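# Assemble walking robot's legs and raise its flag

## Task

Complete the walking robot by pressing a leg, with its blue face upward, into every vacant socket on the body until it clicks fully in (legs are interchangeable across sockets). Then press START: the robot's legs lift it and lower it again, and the blue flag rises only when every socket's leg pushed. Pressing START a second time drops the flag and repeats the test. Some legs are dead and never push; at the start the body holds at most one of them, and any dead leg must be replaced with a different one. The job is done when the robot sits level and still on the bench with its blue flag raised.

## Robot and tools

Robot: two arms, left_arm (on the +y side) and right_arm, each ending in a five-finger hand. left_arm carries a left hand, the mirror of right_arm's right hand. Base poses are listed under BASES and are slightly off their nominal places.

Frame: all positions, velocities and targets use the scene frame. Origin is at table-top height midway between the nominal bases; +x points out over the table, +z up, +y toward left_arm. Image left/right does not match arm names. Each arm's hand point sits 0.05 m in front of the palm and 0.15 m from the wrist flange. Its +z runs along the straight fingers and +y out of the palm. +x runs across the palm away from the thumb on the right hand, toward the thumb on the left hand. A wrist bracket on the little-finger side can collide. With fingers level, the wrist may hang lower than the hand and touch the table first.

Row layout (28 numbers, each -1 to 1, always all 28 even when one arm moves): left dx, dy, dz, rx, ry, rz; left little, ring, middle, index, thumb_bend, thumb_turn; left force_limit, speed; then the same 14 for the right arm. dx..rz are offsets, not poses. They are measured from that arm's Hand target at the start of the action (or move), along scene axes. 1.0 = 0.6 m or 180 degrees. rx, ry, rz form one rotation vector, turning about the Hand target position. All six zero means hold/re-request the current Hand target. Hand motor numbers are absolute targets: +1 open/straight, -1 closed. thumb_turn -1 puts the thumb opposite the fingers (needed to grip objects roughly 0.035 to 0.065 m thick, or handles down to about 0.025 m). force_limit maps -1..+1 to about 0..10 N at the fingertip (0..15 N for the two thumb motors). speed rises from near zero at -1 to full at +0.48 and stays full above that. For a gentle grip use speed -0.94 or lower. No number means no change. To keep a hand as it is, resend the eight hand numbers of its last executed row. Before any row has run for it, use hand_measured plus hand_force_limit and hand_speed. A motor only starts when its target changes by at least 0.002.

Tools:
- execute_actions(actions, cameras): actions is a list of actions, each a table of up to 15 rows, one per 1/30 s step. A short table repeats its last row. Every row in an action counts from the same start pose. An empty list returns state plus all camera images.
- move(target, speed, blend, stop_force, zero, blocking, cameras): straight-line path of each hand point toward target. target is one 28-number row or a list of up to 15 rows, all offsets from the same Hand targets. speed is in m/s, from 0.002 to 3.6, default 0.25. blend is a corner rounding distance in m. stop_force is 3 to 120 N and ends an arm's path when its wrist sensor feels that much push. With it, keep moves slow and don't use it while the hand turns. Leave stop_force out when backing off a contact. Moves last 0.5 to 10 s, ignore obstacles and the other arm, and cost about one action per 0.5 s. Avoid paths near an arm's own base.
- wait(seconds 0 to 10); stop(); zoom_image(camera, region [x0,y0,x1,y1] px, max 504 each side); show_instructions(); zero_wrist_force(arm); finished_scene(scene=1), which is final.

Cameras: cam_high, cam_low, cam_core, cam_over, cam_side, cam_left_wrist, cam_right_wrist, all 672x504, with calibration given.

Results: end_effector_position (m), quat, velocities in the scene frame. Hand target is the last commanded pose (orientation clipped to within 32 degrees of the measured one) and is the base for the next offsets. If the hand rests short, send the remaining distance as an offset. Hand lists (hand_measured, hand_stopped_by, hand_load_n) follow the motor order above. stopped_by is one of moving, target, force, stalled, fault. A positive load means the finger is pushed open; a lost grip shows as load near 0. Wrist force/torque are in the end-effector's own axes. The move line reports how it ended: done, off_target, moving, held or fault, plus limits such as paced or held. Done only means within 3 mm and 2 degrees, not that nothing was touched. MOTOR HOT appears at 70 °C; 85 °C brakes the arm for 30 to 60 s.

Avoid: dropping legs or letting anything leave the table; releasing moving parts; fast contacts and pressing past a firm surface. Arms are stiff; about 150 N total or joint torque limits (139 N m big joints, 26 N m wrists) cause a 10 s fault stop. Keep the arms and hands from touching each other, and never grip the other hand. Don't overload fingers. Hold-pushes heat motors. Leave the robot level, still, flag up, before finishing.

Each tool is called after "Call:" as a command line: name --argument value for each argument, lists and objects as JSON in quotes; but a table of rows of numbers goes row by row, as --pt "numbers of a row", without its own name.

Reference images:

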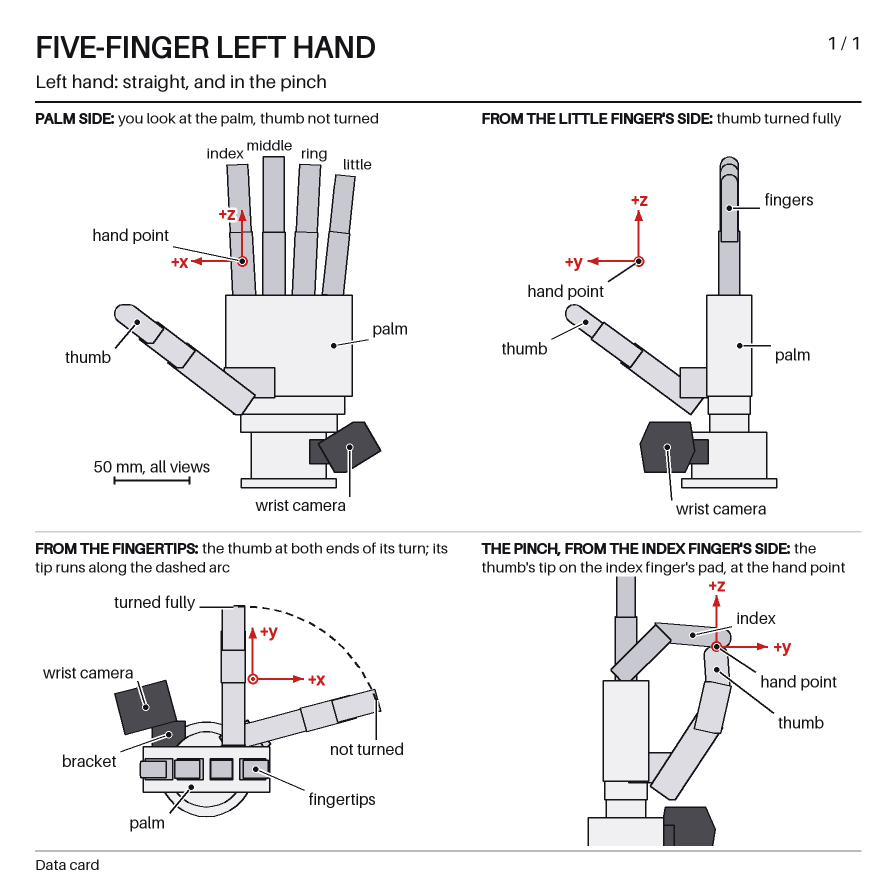

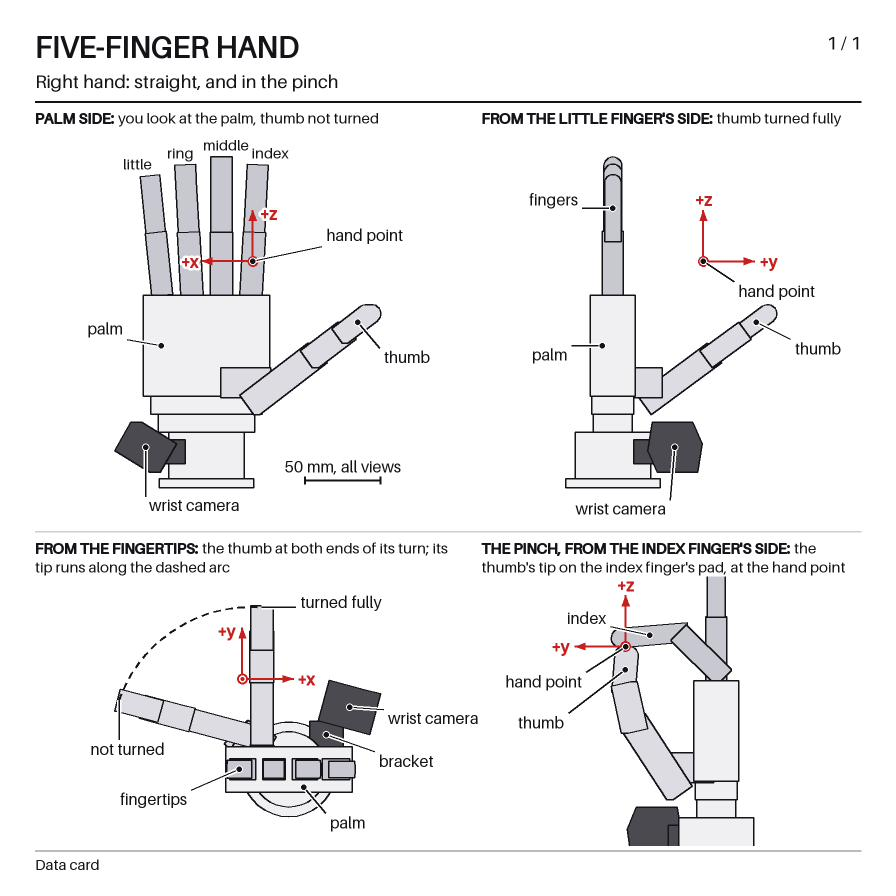

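## Session

Call:
execute_actions --actions '[]' --cameras '["all"]'

Scene clock: 0.00 s.
left_arm: end_effector_position=(+0.5047, +0.4574, +0.2792) hand_measured=(+1.000, +1.000, +1.000, +1.000, +1.000, +1.000) hand_load_n=(+0.0, +0.0, +0.0, +0.0, +0.0, +0.0) hand_stopped_by=(target, target, target, target, target, target) hand_force_limit=0.00 hand_speed=-0.80 end_effector_quat_wxyz=(-0.424, +0.091, +0.691, -0.578) | right_arm: end_effector_position=(+0.7927, -0.3388, +0.2732) hand_measured=(+1.000, +1.000, +1.000, +1.000, +1.000, +1.000) hand_load_n=(+0.0, +0.0, +0.0, +0.0, +0.0, +0.0) hand_stopped_by=(target, target, target, target, target, target) hand_force_limit=0.00 hand_speed=-0.80 end_effector_quat_wxyz=(+0.316, +0.404, +0.858, -0.021)
Joint positions: left_arm=[3.537 -2.607 -0.979 0.414 -1.131 -0.489] | right_arm=[-0.126 -0.943 0.959 0.944 1.787 -0.899]
Joint velocities: within noise
Joint torques (N m): no reading
Motor temperatures (°C): left_arm=[29 32 29 37 36 37] | right_arm=[32 30 32 35 40 43]
Wrist force (N): no reading
Wrist torque (N m): no reading
Wrist force, peak (N): no reading
Hand target: left_arm +0.5047, +0.4574, +0.2792; -0.424, +0.091, +0.691, -0.578 | right_arm +0.7927, -0.3388, +0.2732; +0.316, +0.404, +0.858, -0.021

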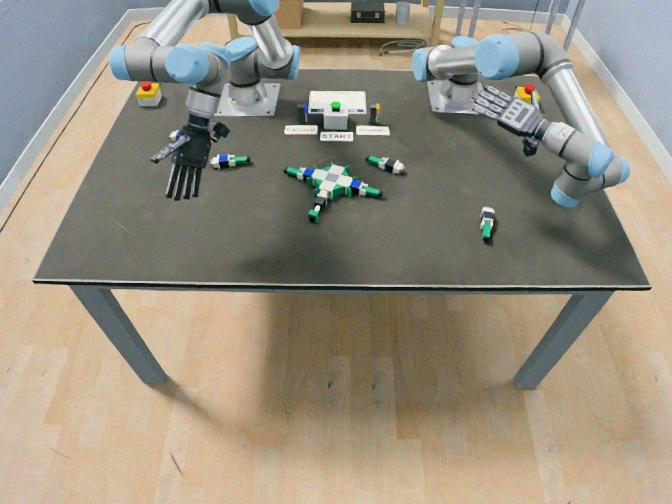

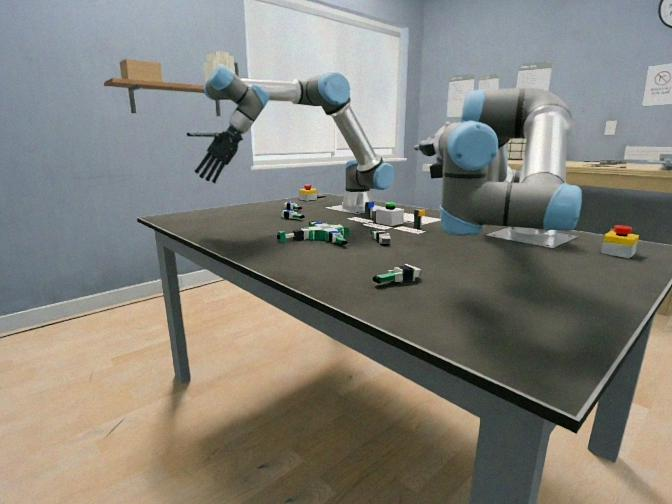

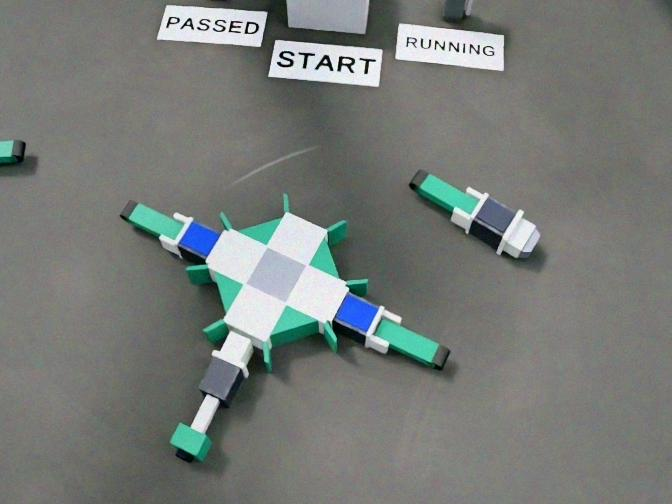

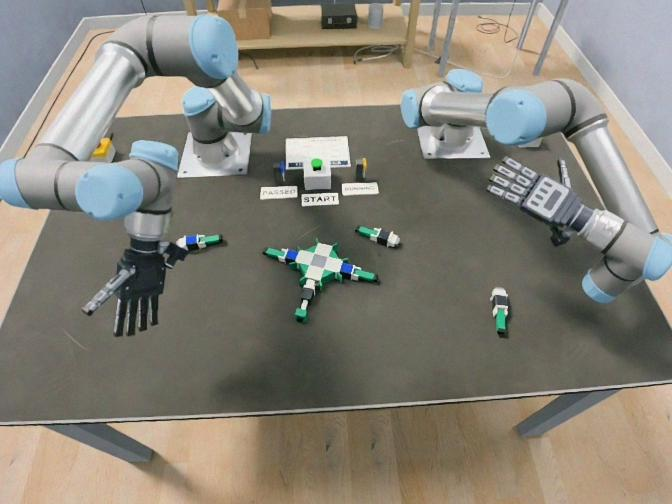

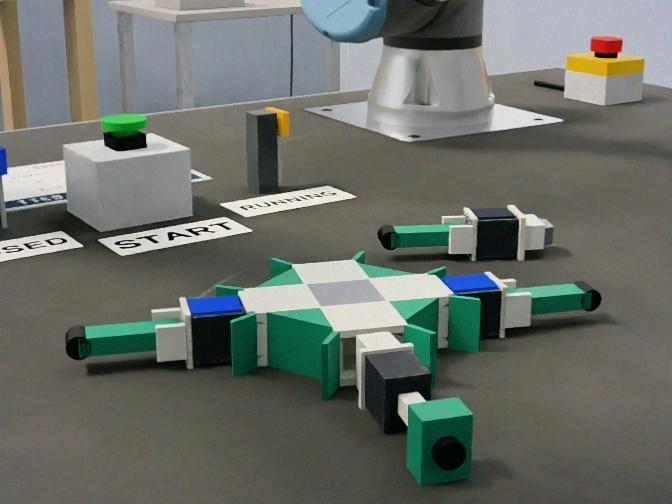

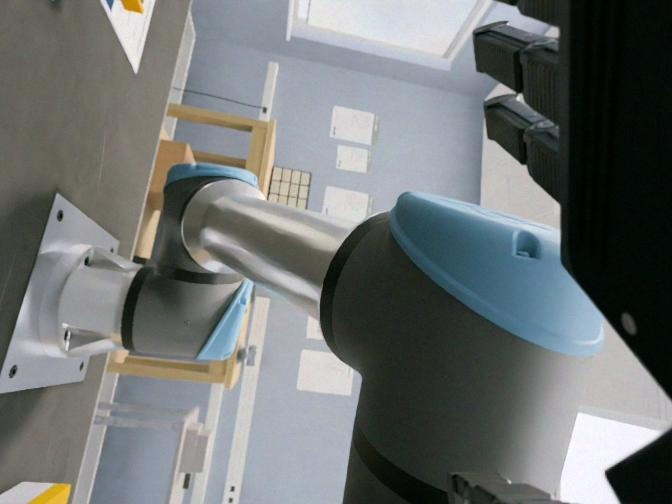

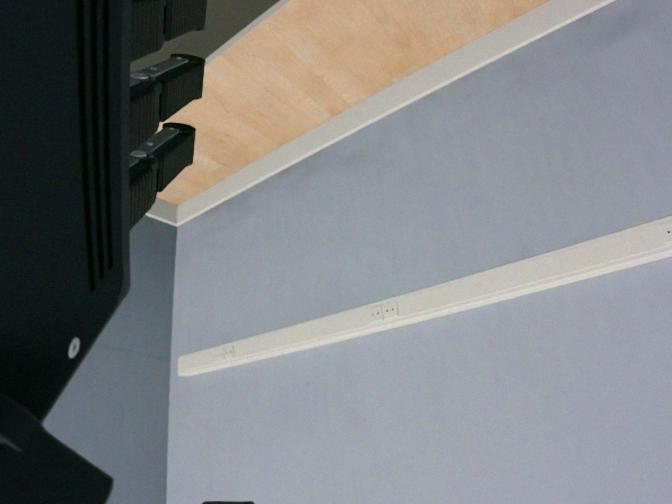

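Call:
zoom_image --camera "cam_core" --region '[100, 160, 460, 480]'

Call:
zoom_image --camera "cam_side" --region '[50, 200, 610, 500]'

Call:
zoom_image --camera "cam_over" --region '[150, 120, 550, 350]'

Scaled by 1.400 from the camera's 672x504 image, which has a finer 960x720 frame.

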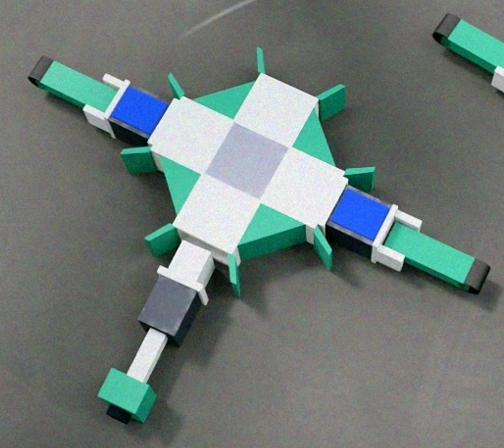

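Region (50, 200, 610, 500) is 560x300 pixels. A region can be at most 504 by 504 pixels.

Scaled by 1.260 from the camera's 672x504 image, which has a finer 960x720 frame.

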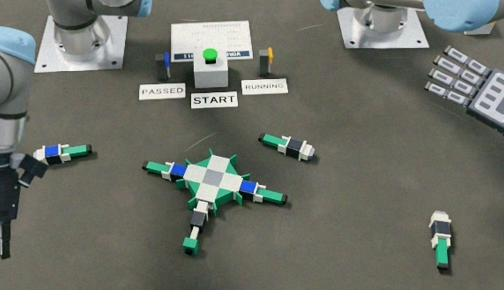

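Call:
zoom_image --camera "cam_side" --region '[220, 200, 620, 500]'

Call:
zoom_image --camera "cam_high" --region '[140, 80, 420, 260]'

Call:
zoom_image --camera "cam_low" --region '[260, 190, 440, 300]'

Scaled by 1.260 from the camera's 672x504 image, which has a finer 960x720 frame.

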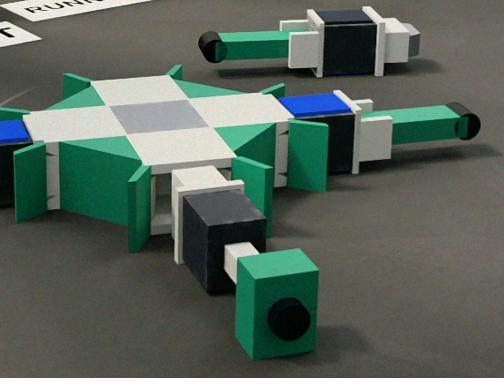

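Scaled by 1.800 from the camera's 672x504 image, which has a finer 960x720 frame.

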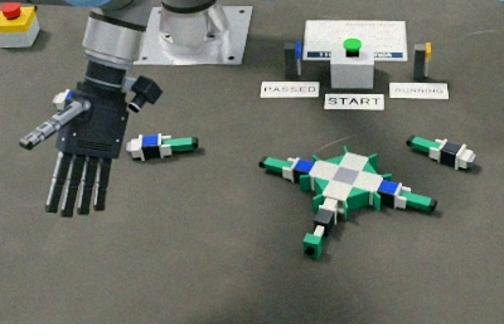

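Scaled by 2.800 from the camera's 672x504 image, which has a finer 960x720 frame.

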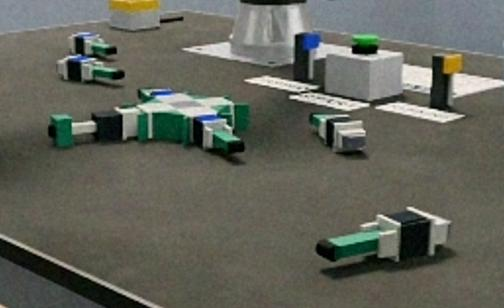

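Call:
zoom_image --camera "cam_side" --region '[310, 300, 490, 500]'

Call:
zoom_image --camera "cam_core" --region '[150, 280, 310, 470]'

Call:
zoom_image --camera "cam_core" --region '[180, 170, 400, 350]'

Scaled by 2.520 from the camera's 672x504 image, which has a finer 960x720 frame.

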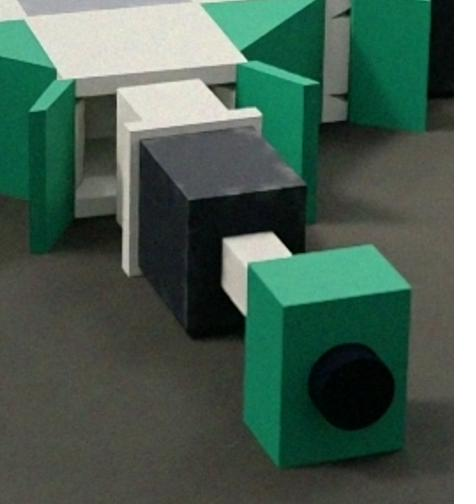

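Scaled by 2.653 from the camera's 672x504 image, which has a finer 960x720 frame.

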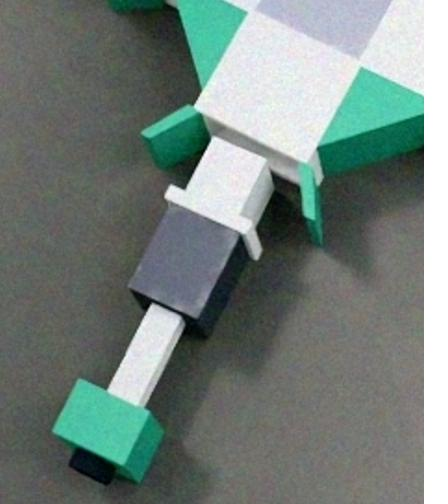

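Scaled by 2.291 from the camera's 672x504 image, which has a finer 960x720 frame.

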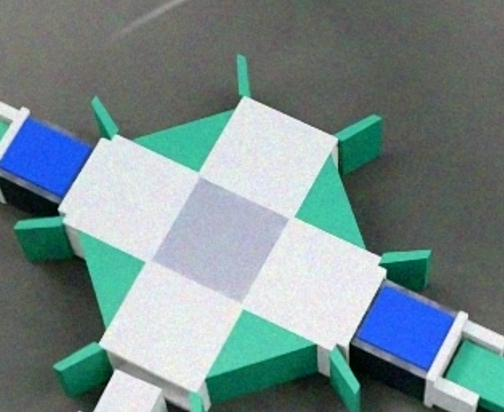

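Call:
move --pt "0.0394 -0.1786 -0.1326 0.032 -0.112 0.046 1 1 1 1 1 -1 0 -0.2 -0.121 0.131 -0.039 0.2918 -0.1619 -0.4438 1 1 1 1 1 -1 0 -0.2" --pt "0.0788 -0.3573 -0.2553 0.065 -0.2242 0.091 1 1 1 1 1 -1 0 -0.2 -0.2745 0.333 -0.2553 0.5145 0.3135 -0.747 1 1 1 1 1 -1 0 -0.2" --speed 0.5 --blend 0.03 --cameras '["cam_core","cam_left_wrist","cam_right_wrist"]'

Scene clock: 80.87 s.
left_arm: end_effector_position=(+0.5520, +0.2429, +0.1261) hand_measured=(+1.000, +1.000, +1.000, +1.000, +1.000, -1.000) hand_load_n=(+0.0, +0.0, +0.0, +0.0, +0.0, +0.0) hand_stopped_by=(target, target, target, target, target, target) hand_force_limit=0.00 hand_speed=-0.20 end_effector_quat_wxyz=(-0.083, +0.144, +0.854, -0.493) | right_arm: end_effector_position=(+0.6281, -0.1391, +0.1200) hand_measured=(+1.000, +1.000, +1.000, +1.000, +1.000, -1.000) hand_load_n=(+0.0, +0.0, +0.0, +0.0, +0.0, +0.0) hand_stopped_by=(target, target, target, target, target, target) hand_force_limit=0.00 hand_speed=-0.20 end_effector_quat_wxyz=(-0.492, +0.855, -0.146, +0.081)
Joint positions: left_arm=[3.291 -2.553 -0.995 1.328 -0.679 -0.797] | right_arm=[-0.199 -0.825 1.237 0.956 0.539 1.812]
Joint torques (N m): left_arm=[7.16 46.8 8.9 -2.16 -1.32 1.65] | right_arm=[12.01 -56.82 -23.14 3.19 -2.92 -1.81]
Wrist force (N): left_arm=[0.6 -0.3 1.3] | right_arm=[-0.3 -0.2 -0.4]
Wrist torque (N m): left_arm=[-0.11 0.07 -0.04] | right_arm=[-0.02 0.15 0.16]
Wrist force, peak (N): left_arm=[0.6 -0.4 1.9] | right_arm=[-1.7 -0.1 0.5]
Hand target: left_arm +0.5520, +0.2430, +0.1260; -0.083, +0.144, +0.854, -0.493 | right_arm +0.6280, -0.1390, +0.1200; -0.492, +0.854, -0.146, +0.081
Off the commanded pose: left_arm 0.000 m, 0 deg | right_arm 0.000 m, 0 deg.
move: done
camera_calibration:
cam_left_wrist: T_world_to_cam=[[-0.434355, -0.375411, 0.818781, 0.23318], [-0.565655, 0.821095, 0.0763978, 0.0998464], [-0.700978, -0.429964, -0.568999, 0.677504], [0, 0, 0, 1]] pos_world=[0.632677, 0.296857, 0.186947]
cam_right_wrist: T_world_to_cam=[[0.0461433, -0.53536, -0.843363, -0.000906132], [-0.970851, -0.222816, 0.0883231, 0.567219], [-0.235199, 0.814704, -0.530036, 0.444766], [0, 0, 0, 1]] pos_world=[0.655335, -0.236452, 0.184879]
Images, in order (width x height): cam_core 672x504, cam_left_wrist 672x504, cam_right_wrist 672x504.

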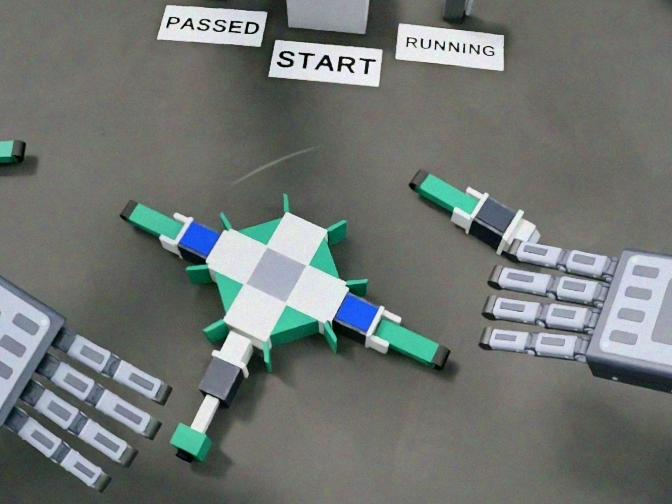

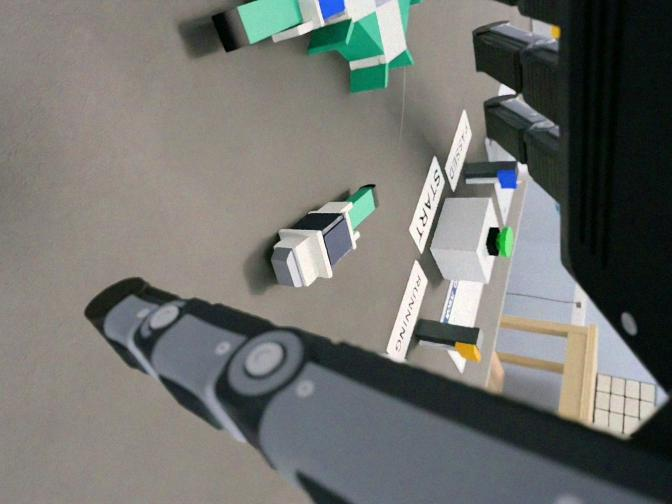

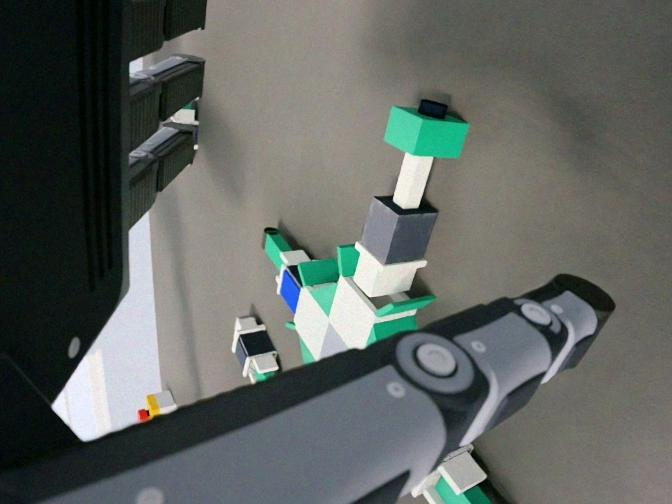

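Call:
zoom_image --camera "cam_right_wrist" --region '[220, 80, 500, 380]'

Call:
zoom_image --camera "cam_left_wrist" --region '[160, 0, 460, 300]'

Scaled by 1.680 from the camera's 672x504 image, which has a finer 960x720 frame.

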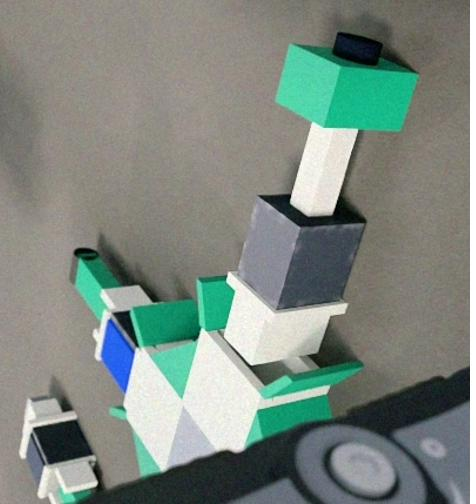

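Scaled by 1.680 from the camera's 672x504 image, which has a finer 960x720 frame.

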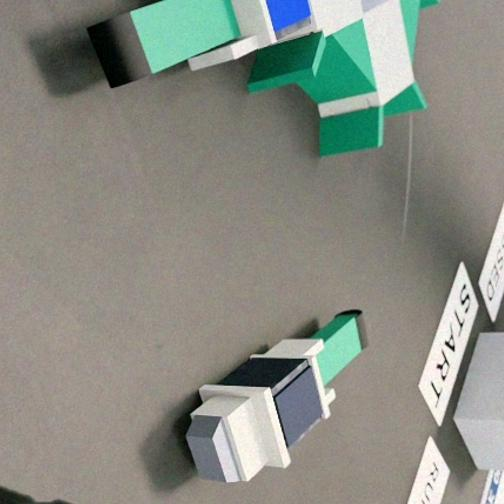

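Call:
zoom_image --camera "cam_core" --region '[320, 150, 560, 390]'

Call:
zoom_image --camera "cam_core" --region '[80, 180, 260, 480]'

Scaled by 2.100 from the camera's 672x504 image, which has a finer 960x720 frame.

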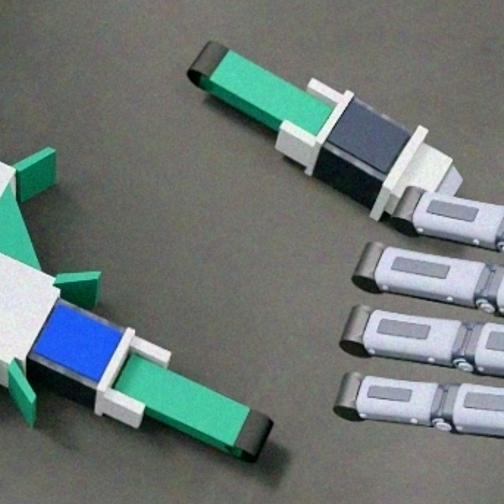

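Scaled by 1.680 from the camera's 672x504 image, which has a finer 960x720 frame.

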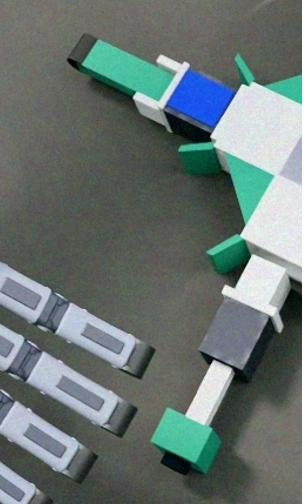

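Call:
move --target '[0,0,0,0,0,0,1,1,1,1,1,-1,0,-0.2,-0.0367,0.165,-0.0833,0,0,0,1,1,0.3,0.3,0.56,-1,0,0]' --speed 0.25 --cameras '["cam_core","cam_side","cam_right_wrist"]'

Scene clock: 107.60 s.
left_arm: end_effector_position=(+0.5520, +0.2430, +0.1260) hand_measured=(+1.000, +1.000, +1.000, +1.000, +1.000, -1.000) hand_load_n=(+0.0, +0.0, +0.0, +0.0, +0.0, +0.5) hand_stopped_by=(target, target, target, target, target, target) hand_force_limit=0.00 hand_speed=-0.20 end_effector_quat_wxyz=(-0.083, +0.144, +0.854, -0.493) | right_arm: end_effector_position=(+0.6060, -0.0400, +0.0701) hand_measured=(+1.000, +1.000, +0.300, +0.300, +0.560, -1.000) hand_load_n=(+0.0, +0.0, +0.0, +0.0, +0.0, +0.0) hand_stopped_by=(target, target, target, target, target, target) hand_force_limit=0.00 hand_speed=0.00 end_effector_quat_wxyz=(-0.492, +0.854, -0.146, +0.081)
Joint positions: left_arm=[3.291 -2.553 -0.995 1.329 -0.679 -0.797] | right_arm=[-0.023 -0.841 1.337 0.61 0.597 2.121]
Joint torques (N m): left_arm=[6.95 44.98 26.4 -2.07 -1.34 -1.46] | right_arm=[5.53 -50.47 -27.65 1.21 -3.12 0.98]
Wrist force (N): left_arm=[0.6 -0.3 1.2] | right_arm=[-0.4 0.2 -0.5]
Wrist torque (N m): left_arm=[-0.11 0.06 -0.03] | right_arm=[0.03 0.19 0.15]
Wrist force, peak (N): left_arm=[0.9 -0.3 1.5] | right_arm=[0.9 -0.3 -2.4]
Hand target: left_arm +0.5520, +0.2430, +0.1260; -0.083, +0.144, +0.854, -0.493 | right_arm +0.6060, -0.0400, +0.0700; -0.492, +0.854, -0.146, +0.081
Off the commanded pose: left_arm 0.000 m, 0 deg | right_arm 0.000 m, 0 deg.
move: done
camera_calibration:
cam_right_wrist: T_world_to_cam=[[0.0463812, -0.535184, -0.843461, 0.0109121], [-0.970842, -0.222953, 0.08808, 0.572334], [-0.235191, 0.814782, -0.52992, 0.332477], [0, 0, 0, 1]] pos_world=[0.633335, -0.137453, 0.134979]
Images, in order (width x height): cam_core 672x504, cam_side 672x504, cam_right_wrist 672x504.

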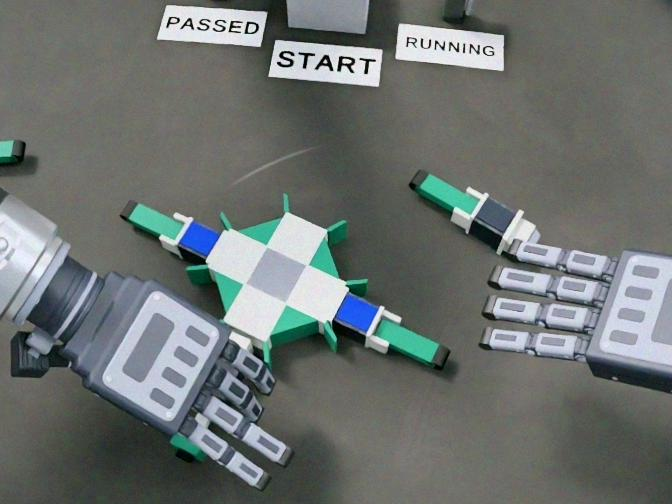

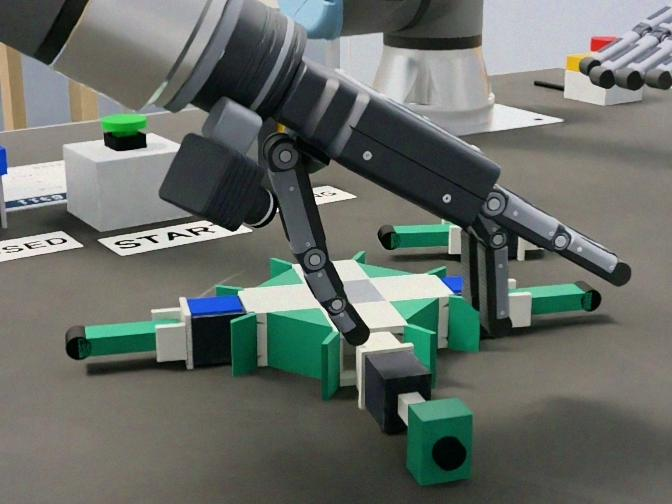

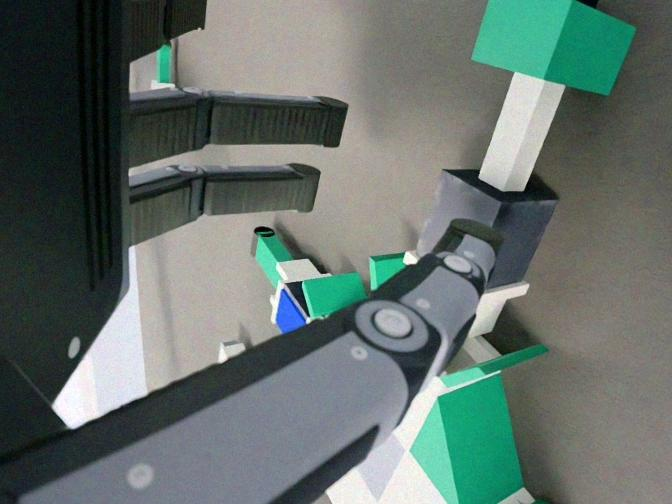

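Call:
move --target '[0,0,0,0,0,0,1,1,1,1,1,-1,0,-0.2,0,0,-0.0667,0,0,0,1,1,0.3,0.3,0.56,-1,0,0]' --speed 0.12 --stop_force 5 --cameras '["cam_side","cam_right_wrist"]'

Scene clock: 118.87 s.
left_arm: end_effector_position=(+0.5520, +0.2430, +0.1260) hand_measured=(+1.000, +1.000, +1.000, +1.000, +1.000, -1.000) hand_load_n=(+0.0, -0.5, +0.0, +0.0, +0.0, +0.0) hand_stopped_by=(target, target, target, target, target, target) hand_force_limit=0.00 hand_speed=-0.20 end_effector_quat_wxyz=(-0.083, +0.144, +0.854, -0.493) | right_arm: end_effector_position=(+0.6060, -0.0400, +0.0300) hand_measured=(+1.000, +1.000, +0.300, +0.300, +0.560, -1.000) hand_load_n=(+0.0, +0.0, +0.5, +0.0, +0.0, +0.0) hand_stopped_by=(target, target, target, target, target, target) hand_force_limit=0.00 hand_speed=0.00 end_effector_quat_wxyz=(-0.492, +0.854, -0.146, +0.081)
Joint positions: left_arm=[3.291 -2.553 -0.995 1.329 -0.679 -0.797] | right_arm=[-0.023 -0.791 1.364 0.534 0.597 2.121]
Joint torques (N m): left_arm=[6.85 45.11 25.89 -3.33 -1.26 1.9] | right_arm=[3.81 -60.34 -26.9 2.44 -1.84 1.93]
Wrist force (N): left_arm=[0.5 -0.4 1.2] | right_arm=[-0.3 -0.1 -0.2]
Wrist torque (N m): left_arm=[-0.12 0.08 -0.04] | right_arm=[-0.02 0.16 0.15]
Wrist force, peak (N): left_arm=[0.7 -0.4 1.5] | right_arm=[0.1 -1.1 -0.7]
Hand target: left_arm +0.5520, +0.2430, +0.1260; -0.083, +0.144, +0.854, -0.493 | right_arm +0.6060, -0.0400, +0.0300; -0.492, +0.854, -0.146, +0.081
Off the commanded pose: left_arm 0.000 m, 0 deg | right_arm 0.000 m, 0 deg.
move: done
camera_calibration:
cam_right_wrist: T_world_to_cam=[[0.0463602, -0.535111, -0.843509, -0.0228297], [-0.970817, -0.22304, 0.0881363, 0.575855], [-0.235298, 0.814806, -0.529835, 0.311209], [0, 0, 0, 1]] pos_world=[0.633336, -0.137353, 0.0948787]
Images, in order (width x height): cam_side 672x504, cam_right_wrist 672x504.

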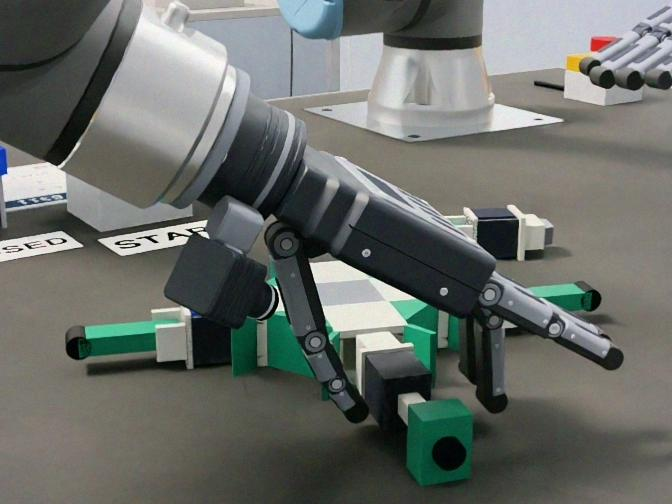

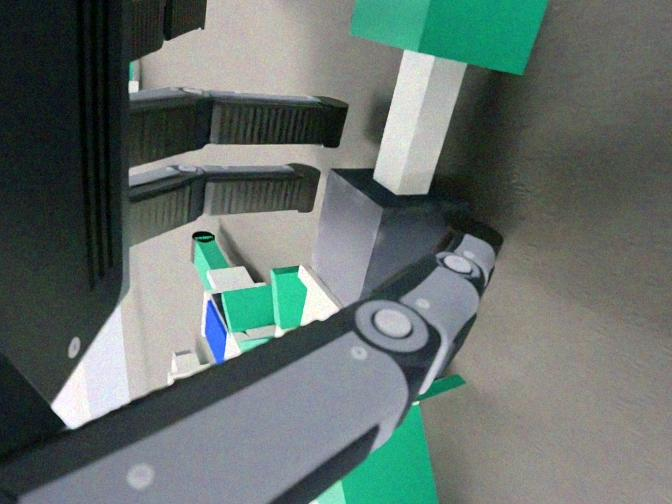

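Call:
execute_actions --actions '[[[0,0,0,0,0,0,1,1,1,1,1,-1,0,-0.2,0,0,0,0,0,0,1,1,-0.2,-0.2,0.1,-1,-0.2,-0.85]],[[0,0,0,0,0,0,1,1,1,1,1,-1,0,-0.2,0,0,0,0,0,0,1,1,-0.2,-0.2,0.1,-1,-0.2,-0.85]]]' --cameras '["cam_side","cam_right_wrist"]'

Scene clock: 123.97 s.
left_arm: end_effector_position=(+0.5520, +0.2430, +0.1260) hand_measured=(+1.000, +1.000, +1.000, +1.000, +1.000, -1.000) hand_load_n=(+0.0, +0.0, +0.0, +0.0, +0.0, +0.0) hand_stopped_by=(target, target, target, target, target, target) hand_force_limit=0.00 hand_speed=-0.20 end_effector_quat_wxyz=(-0.083, +0.144, +0.854, -0.493) | right_arm: end_effector_position=(+0.6060, -0.0400, +0.0300) hand_measured=(+1.000, +1.000, -0.030, -0.058, +0.386, -1.000) hand_load_n=(+0.0, +0.0, +6.5, +5.0, +8.0, -1.0) hand_stopped_by=(target, target, force, force, force, target) hand_force_limit=-0.20 hand_speed=-0.85 end_effector_quat_wxyz=(-0.492, +0.854, -0.146, +0.081)
Joint positions: left_arm=[3.291 -2.553 -0.995 1.329 -0.679 -0.797] | right_arm=[-0.023 -0.791 1.364 0.534 0.597 2.121]
Joint torques (N m): left_arm=[6.12 45.16 26.02 -3.34 -1.24 1.94] | right_arm=[4.17 -60.14 -26.38 1.53 -0.46 1.62]
Wrist force (N): left_arm=[0.8 -0.2 1.2] | right_arm=[0.1 0.1 -0.4]
Wrist torque (N m): left_arm=[-0.09 0.04 -0.03] | right_arm=[0.00 0.13 0.15]
Wrist force, peak (N): left_arm=[0.6 -0.4 1.5] | right_arm=[-0.6 -0.1 -0.7]
Hand target: left_arm +0.5520, +0.2430, +0.1260; -0.083, +0.144, +0.854, -0.493 | right_arm +0.6060, -0.0400, +0.0300; -0.492, +0.854, -0.146, +0.081
Off the commanded pose: left_arm 0.000 m, 0 deg | right_arm 0.000 m, 0 deg.
camera_calibration:
cam_right_wrist: T_world_to_cam=[[0.0463602, -0.535111, -0.843509, -0.0228297], [-0.970817, -0.22304, 0.0881363, 0.575855], [-0.235298, 0.814806, -0.529835, 0.311209], [0, 0, 0, 1]] pos_world=[0.633336, -0.137353, 0.0948787]
Images, in order (width x height): cam_side 672x504, cam_right_wrist 672x504.

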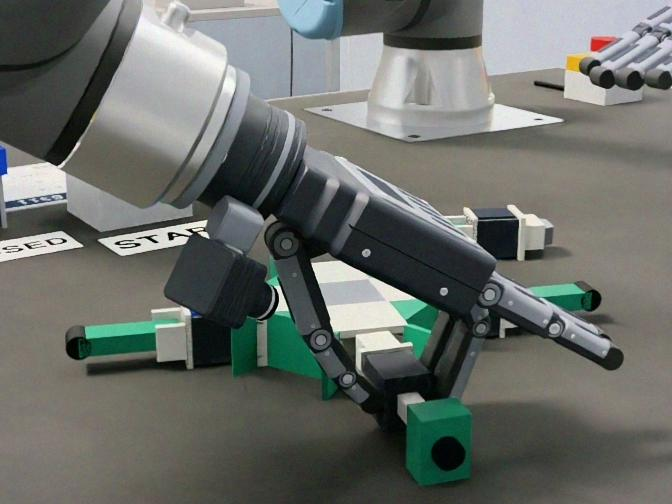

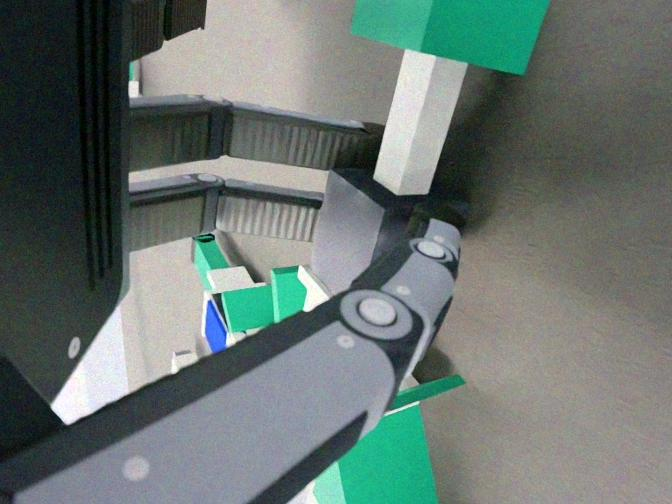

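Call:
move --target '[0,0,0,0,0,0,1,1,1,1,1,-1,0,-0.2,0.063,-0.0219,0,0,0,0,1,1,-0.2,-0.2,0.1,-1,-0.2,-0.85]' --speed 0.06 --stop_force 15 --cameras '["cam_core","cam_side"]'

Scene clock: 127.93 s.
left_arm: end_effector_position=(+0.5520, +0.2430, +0.1260) hand_measured=(+1.000, +1.000, +1.000, +1.000, +1.000, -1.000) hand_load_n=(+0.0, +0.0, +0.0, +0.0, +0.0, +0.0) hand_stopped_by=(target, target, target, target, target, target) hand_force_limit=0.00 hand_speed=-0.20 end_effector_quat_wxyz=(-0.083, +0.144, +0.854, -0.493) | right_arm: end_effector_position=(+0.6438, -0.0531, +0.0300) hand_measured=(+1.000, +1.000, -0.030, -0.058, +0.386, -1.000) hand_load_n=(+0.0, +0.0, +6.5, +5.5, +8.0, -1.0) hand_stopped_by=(target, target, force, force, force, target) hand_force_limit=-0.20 hand_speed=-0.85 end_effector_quat_wxyz=(-0.492, +0.854, -0.146, +0.081)
Joint positions: left_arm=[3.291 -2.553 -0.995 1.329 -0.679 -0.797] | right_arm=[-0.043 -0.711 1.216 0.628 0.588 2.088]
Joint torques (N m): left_arm=[6.32 45.78 25.93 -3.48 -1.29 1.92] | right_arm=[10.01 -64.27 -7.5 -0.48 1.08 1.81]
Wrist force (N): left_arm=[0.5 -0.4 1.3] | right_arm=[0.1 -0.4 -0.6]
Wrist torque (N m): left_arm=[-0.12 0.08 -0.04] | right_arm=[-0.03 0.11 0.14]
Wrist force, peak (N): left_arm=[0.8 -0.2 1.5] | right_arm=[0.2 -1.0 -0.9]
Hand target: left_arm +0.5520, +0.2430, +0.1260; -0.083, +0.144, +0.854, -0.493 | right_arm +0.6438, -0.0531, +0.0300; -0.492, +0.854, -0.146, +0.081
Off the commanded pose: left_arm 0.000 m, 0 deg | right_arm 0.000 m, 0 deg.
move: done
Images, in order (width x height): cam_core 672x504, cam_side 672x504.

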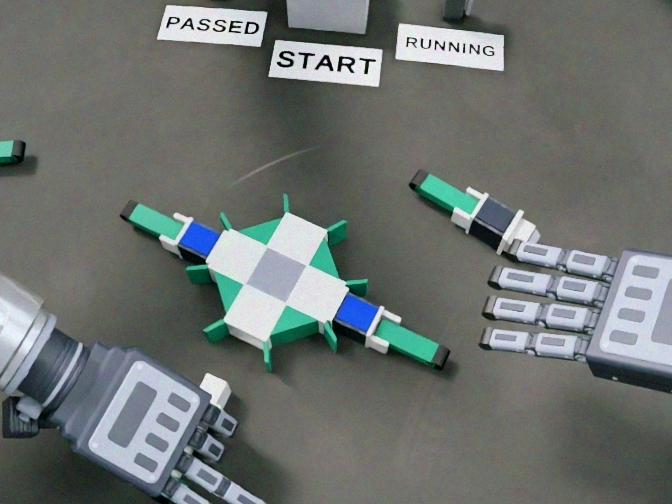

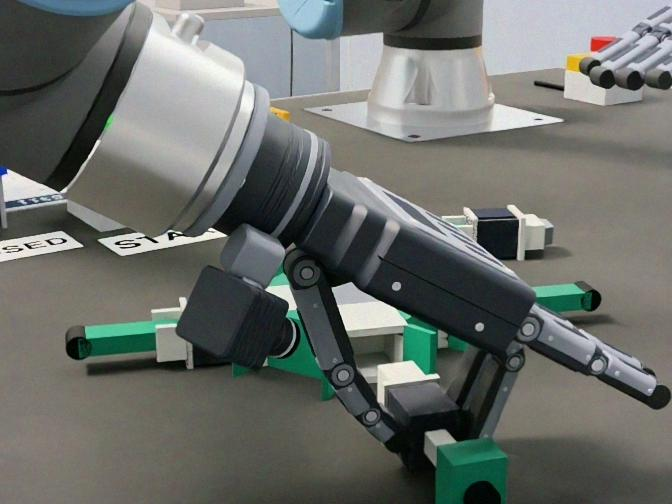

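Call:
move --pt "0 0 0 0 0 0 1 1 1 1 1 -1 0 -0.2 0 0 0.0667 0 0 0 1 1 -0.2 -0.2 0.1 -1 -0.2 -0.85" --pt "0 0 0 0 0 0 1 1 1 1 1 -1 0 -0.2 0.0937 -0.3117 0.0667 0 0 0 1 1 -0.2 -0.2 0.1 -1 -0.2 -0.85" --pt "0 0 0 0 0 0 1 1 1 1 1 -1 0 -0.2 0.0937 -0.3117 0.0017 0 0 0 1 1 -0.2 -0.2 0.1 -1 -0.2 -0.85" --speed '[0.1,0.25,0.1]' --blend '[0.015,0.015,0]' --cameras '["cam_side","cam_over"]'

Scene clock: 132.77 s.
left_arm: end_effector_position=(+0.5520, +0.2430, +0.1260) hand_measured=(+1.000, +1.000, +1.000, +1.000, +1.000, -1.000) hand_load_n=(+0.0, +0.0, +0.0, -0.5, +0.0, +0.0) hand_stopped_by=(target, target, target, target, target, target) hand_force_limit=0.00 hand_speed=-0.20 end_effector_quat_wxyz=(-0.083, +0.144, +0.854, -0.493) | right_arm: end_effector_position=(+0.7000, -0.2401, +0.0309) hand_measured=(+1.000, +1.000, -0.030, -0.058, +0.386, -1.000) hand_load_n=(+0.0, -0.5, +6.5, +5.0, +8.5, -0.5) hand_stopped_by=(target, target, force, force, force, target) hand_force_limit=-0.20 hand_speed=-0.85 end_effector_quat_wxyz=(-0.492, +0.854, -0.146, +0.081) end_effector_velocity=(+0.000, +0.000, +0.003) end_effector_angular_velocity=(+0.001, +0.002, +0.000)
Joint positions: left_arm=[3.291 -2.553 -0.995 1.329 -0.679 -0.797] | right_arm=[-0.33 -0.505 0.93 1.166 0.527 1.554]
Joint velocities: left_arm=[within noise] | right_arm=[0 -0.003 -0.002 0.006 0 0]
Joint torques (N m): left_arm=[6.32 45.19 25.91 -3.46 -1.3 1.96] | right_arm=[-1.23 -68.29 -26.79 4.68 -0.02 2.06]
Wrist force (N): left_arm=[0.6 -0.1 1.2] | right_arm=[0.2 0.3 0.2]
Wrist torque (N m): left_arm=[-0.08 0.07 -0.05] | right_arm=[-0.02 0.07 -0.01]
Wrist force, peak (N): left_arm=[0.8 -0.5 1.4] | right_arm=[1.6 1.1 -2.3]
Hand target: left_arm +0.5520, +0.2430, +0.1260; -0.083, +0.144, +0.854, -0.493 | right_arm +0.7000, -0.2401, +0.0310; -0.492, +0.854, -0.146, +0.081
Off the commanded pose: left_arm 0.000 m, 0 deg | right_arm 0.000 m, 0 deg.
move: done
Images, in order (width x height): cam_over 672x504, cam_side 672x504.

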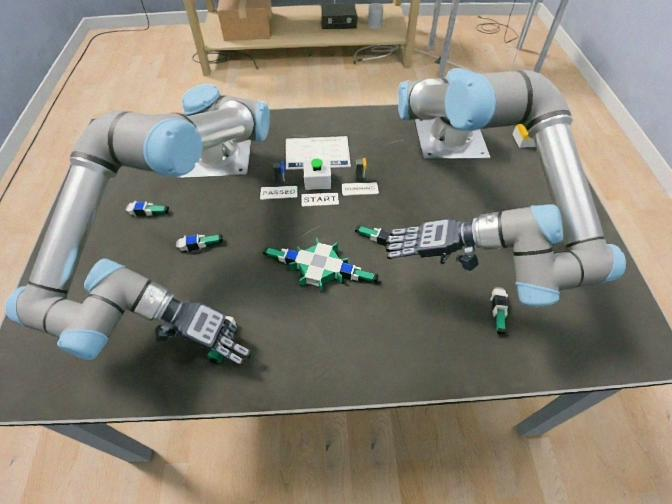

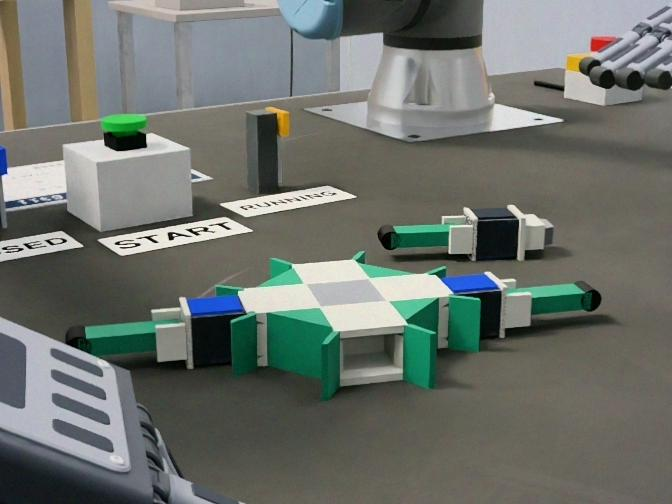

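Call:
move --pt "0 0 0 0 0 0 1 1 1 1 1 -1 0 -0.2 0 0 0 0 0 0 1 1 0.3 0.3 0.56 -1 0 -0.5" --pt "0 0 0 0 0 0 1 1 1 1 1 -1 0 -0.2 -0.01 -0.02 0.15 0 0 0 1 1 0.3 0.3 0.56 -1 0 -0.5" --speed '[0.1,0.2]' --cameras '["cam_over","cam_high","cam_right_wrist"]'

Call:
zoom_image --camera "cam_over" --region '[100, 180, 260, 280]'

Call:
zoom_image --camera "cam_high" --region '[150, 100, 350, 250]'

Scene clock: 141.33 s.
left_arm: end_effector_position=(+0.5520, +0.2430, +0.1260) hand_measured=(+1.000, +1.000, +1.000, +1.000, +1.000, -1.000) hand_load_n=(+0.0, +0.0, +0.0, +0.0, +0.0, +0.0) hand_stopped_by=(target, target, target, target, target, target) hand_force_limit=0.00 hand_speed=-0.20 end_effector_quat_wxyz=(-0.083, +0.144, +0.854, -0.493) | right_arm: end_effector_position=(+0.6941, -0.2522, +0.1210) hand_measured=(+1.000, +1.000, +0.300, +0.300, +0.560, -1.000) hand_load_n=(+0.0, +0.0, +0.0, +0.0, +0.0, +0.0) hand_stopped_by=(target, target, target, target, target, target) hand_force_limit=0.00 hand_speed=-0.50 end_effector_quat_wxyz=(-0.492, +0.854, -0.146, +0.081)
Joint positions: left_arm=[3.291 -2.553 -0.995 1.329 -0.679 -0.797] | right_arm=[-0.352 -0.607 0.897 1.337 0.528 1.511]
Joint torques (N m): left_arm=[6.59 45.32 26.23 -3.45 -1.32 1.92] | right_arm=[9.6 -56.69 -8.19 1.82 0.11 2.15]
Wrist force (N): left_arm=[0.6 -0.2 1.1] | right_arm=[-0.1 -0.1 -0.5]
Wrist torque (N m): left_arm=[-0.09 0.05 -0.04] | right_arm=[-0.03 0.14 0.15]
Wrist force, peak (N): left_arm=[0.9 -0.3 1.4] | right_arm=[0.1 -1.8 -1.2]
Hand target: left_arm +0.5520, +0.2430, +0.1260; -0.083, +0.144, +0.854, -0.493 | right_arm +0.6940, -0.2521, +0.1210; -0.492, +0.854, -0.146, +0.081
Off the commanded pose: left_arm 0.000 m, 0 deg | right_arm 0.000 m, 0 deg.
move: done
camera_calibration:
cam_right_wrist: T_world_to_cam=[[0.0465105, -0.535231, -0.843424, -0.0639196], [-0.970862, -0.222926, 0.0879292, 0.606025], [-0.235084, 0.814759, -0.530004, 0.552973], [0, 0, 0, 1]] pos_world=[0.721335, -0.349653, 0.185879]
Images, in order (width x height): cam_high 672x504, cam_over 672x504, cam_right_wrist 672x504.

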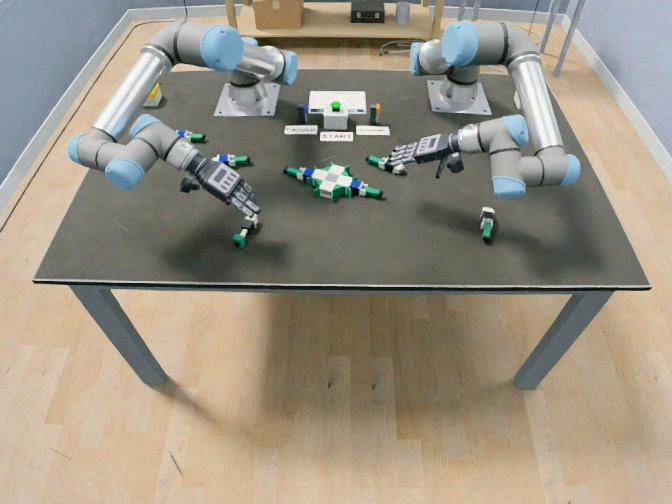

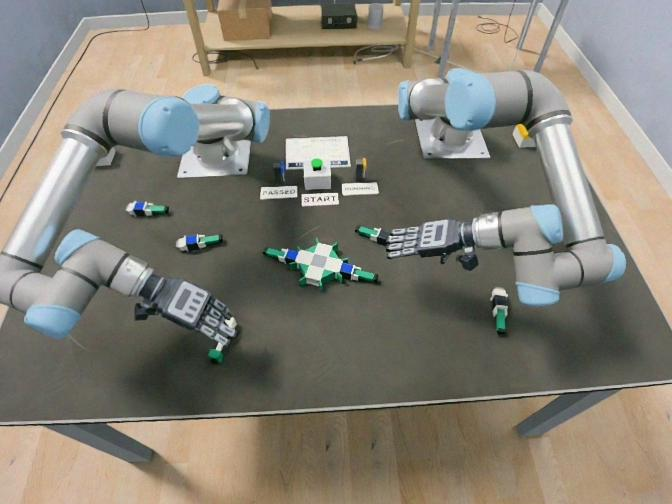

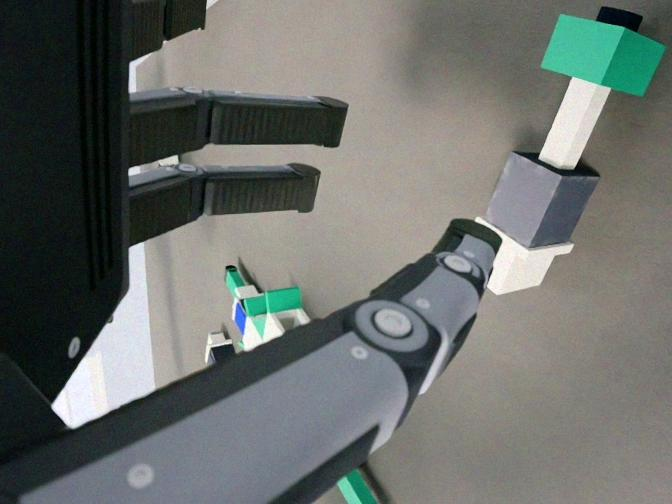

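Scaled by 3.150 from the camera's 672x504 image, which has a finer 960x720 frame.

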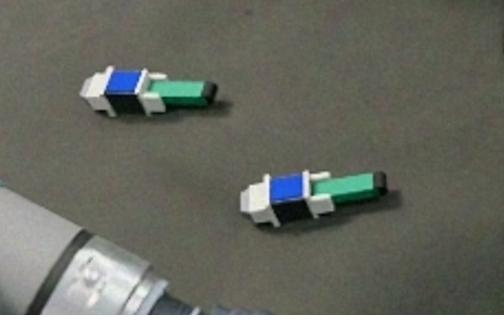

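Scaled by 2.520 from the camera's 672x504 image, which has a finer 960x720 frame.

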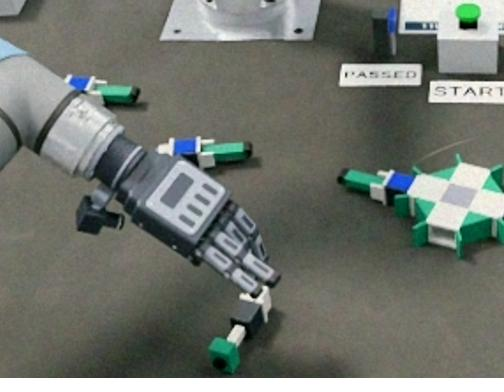

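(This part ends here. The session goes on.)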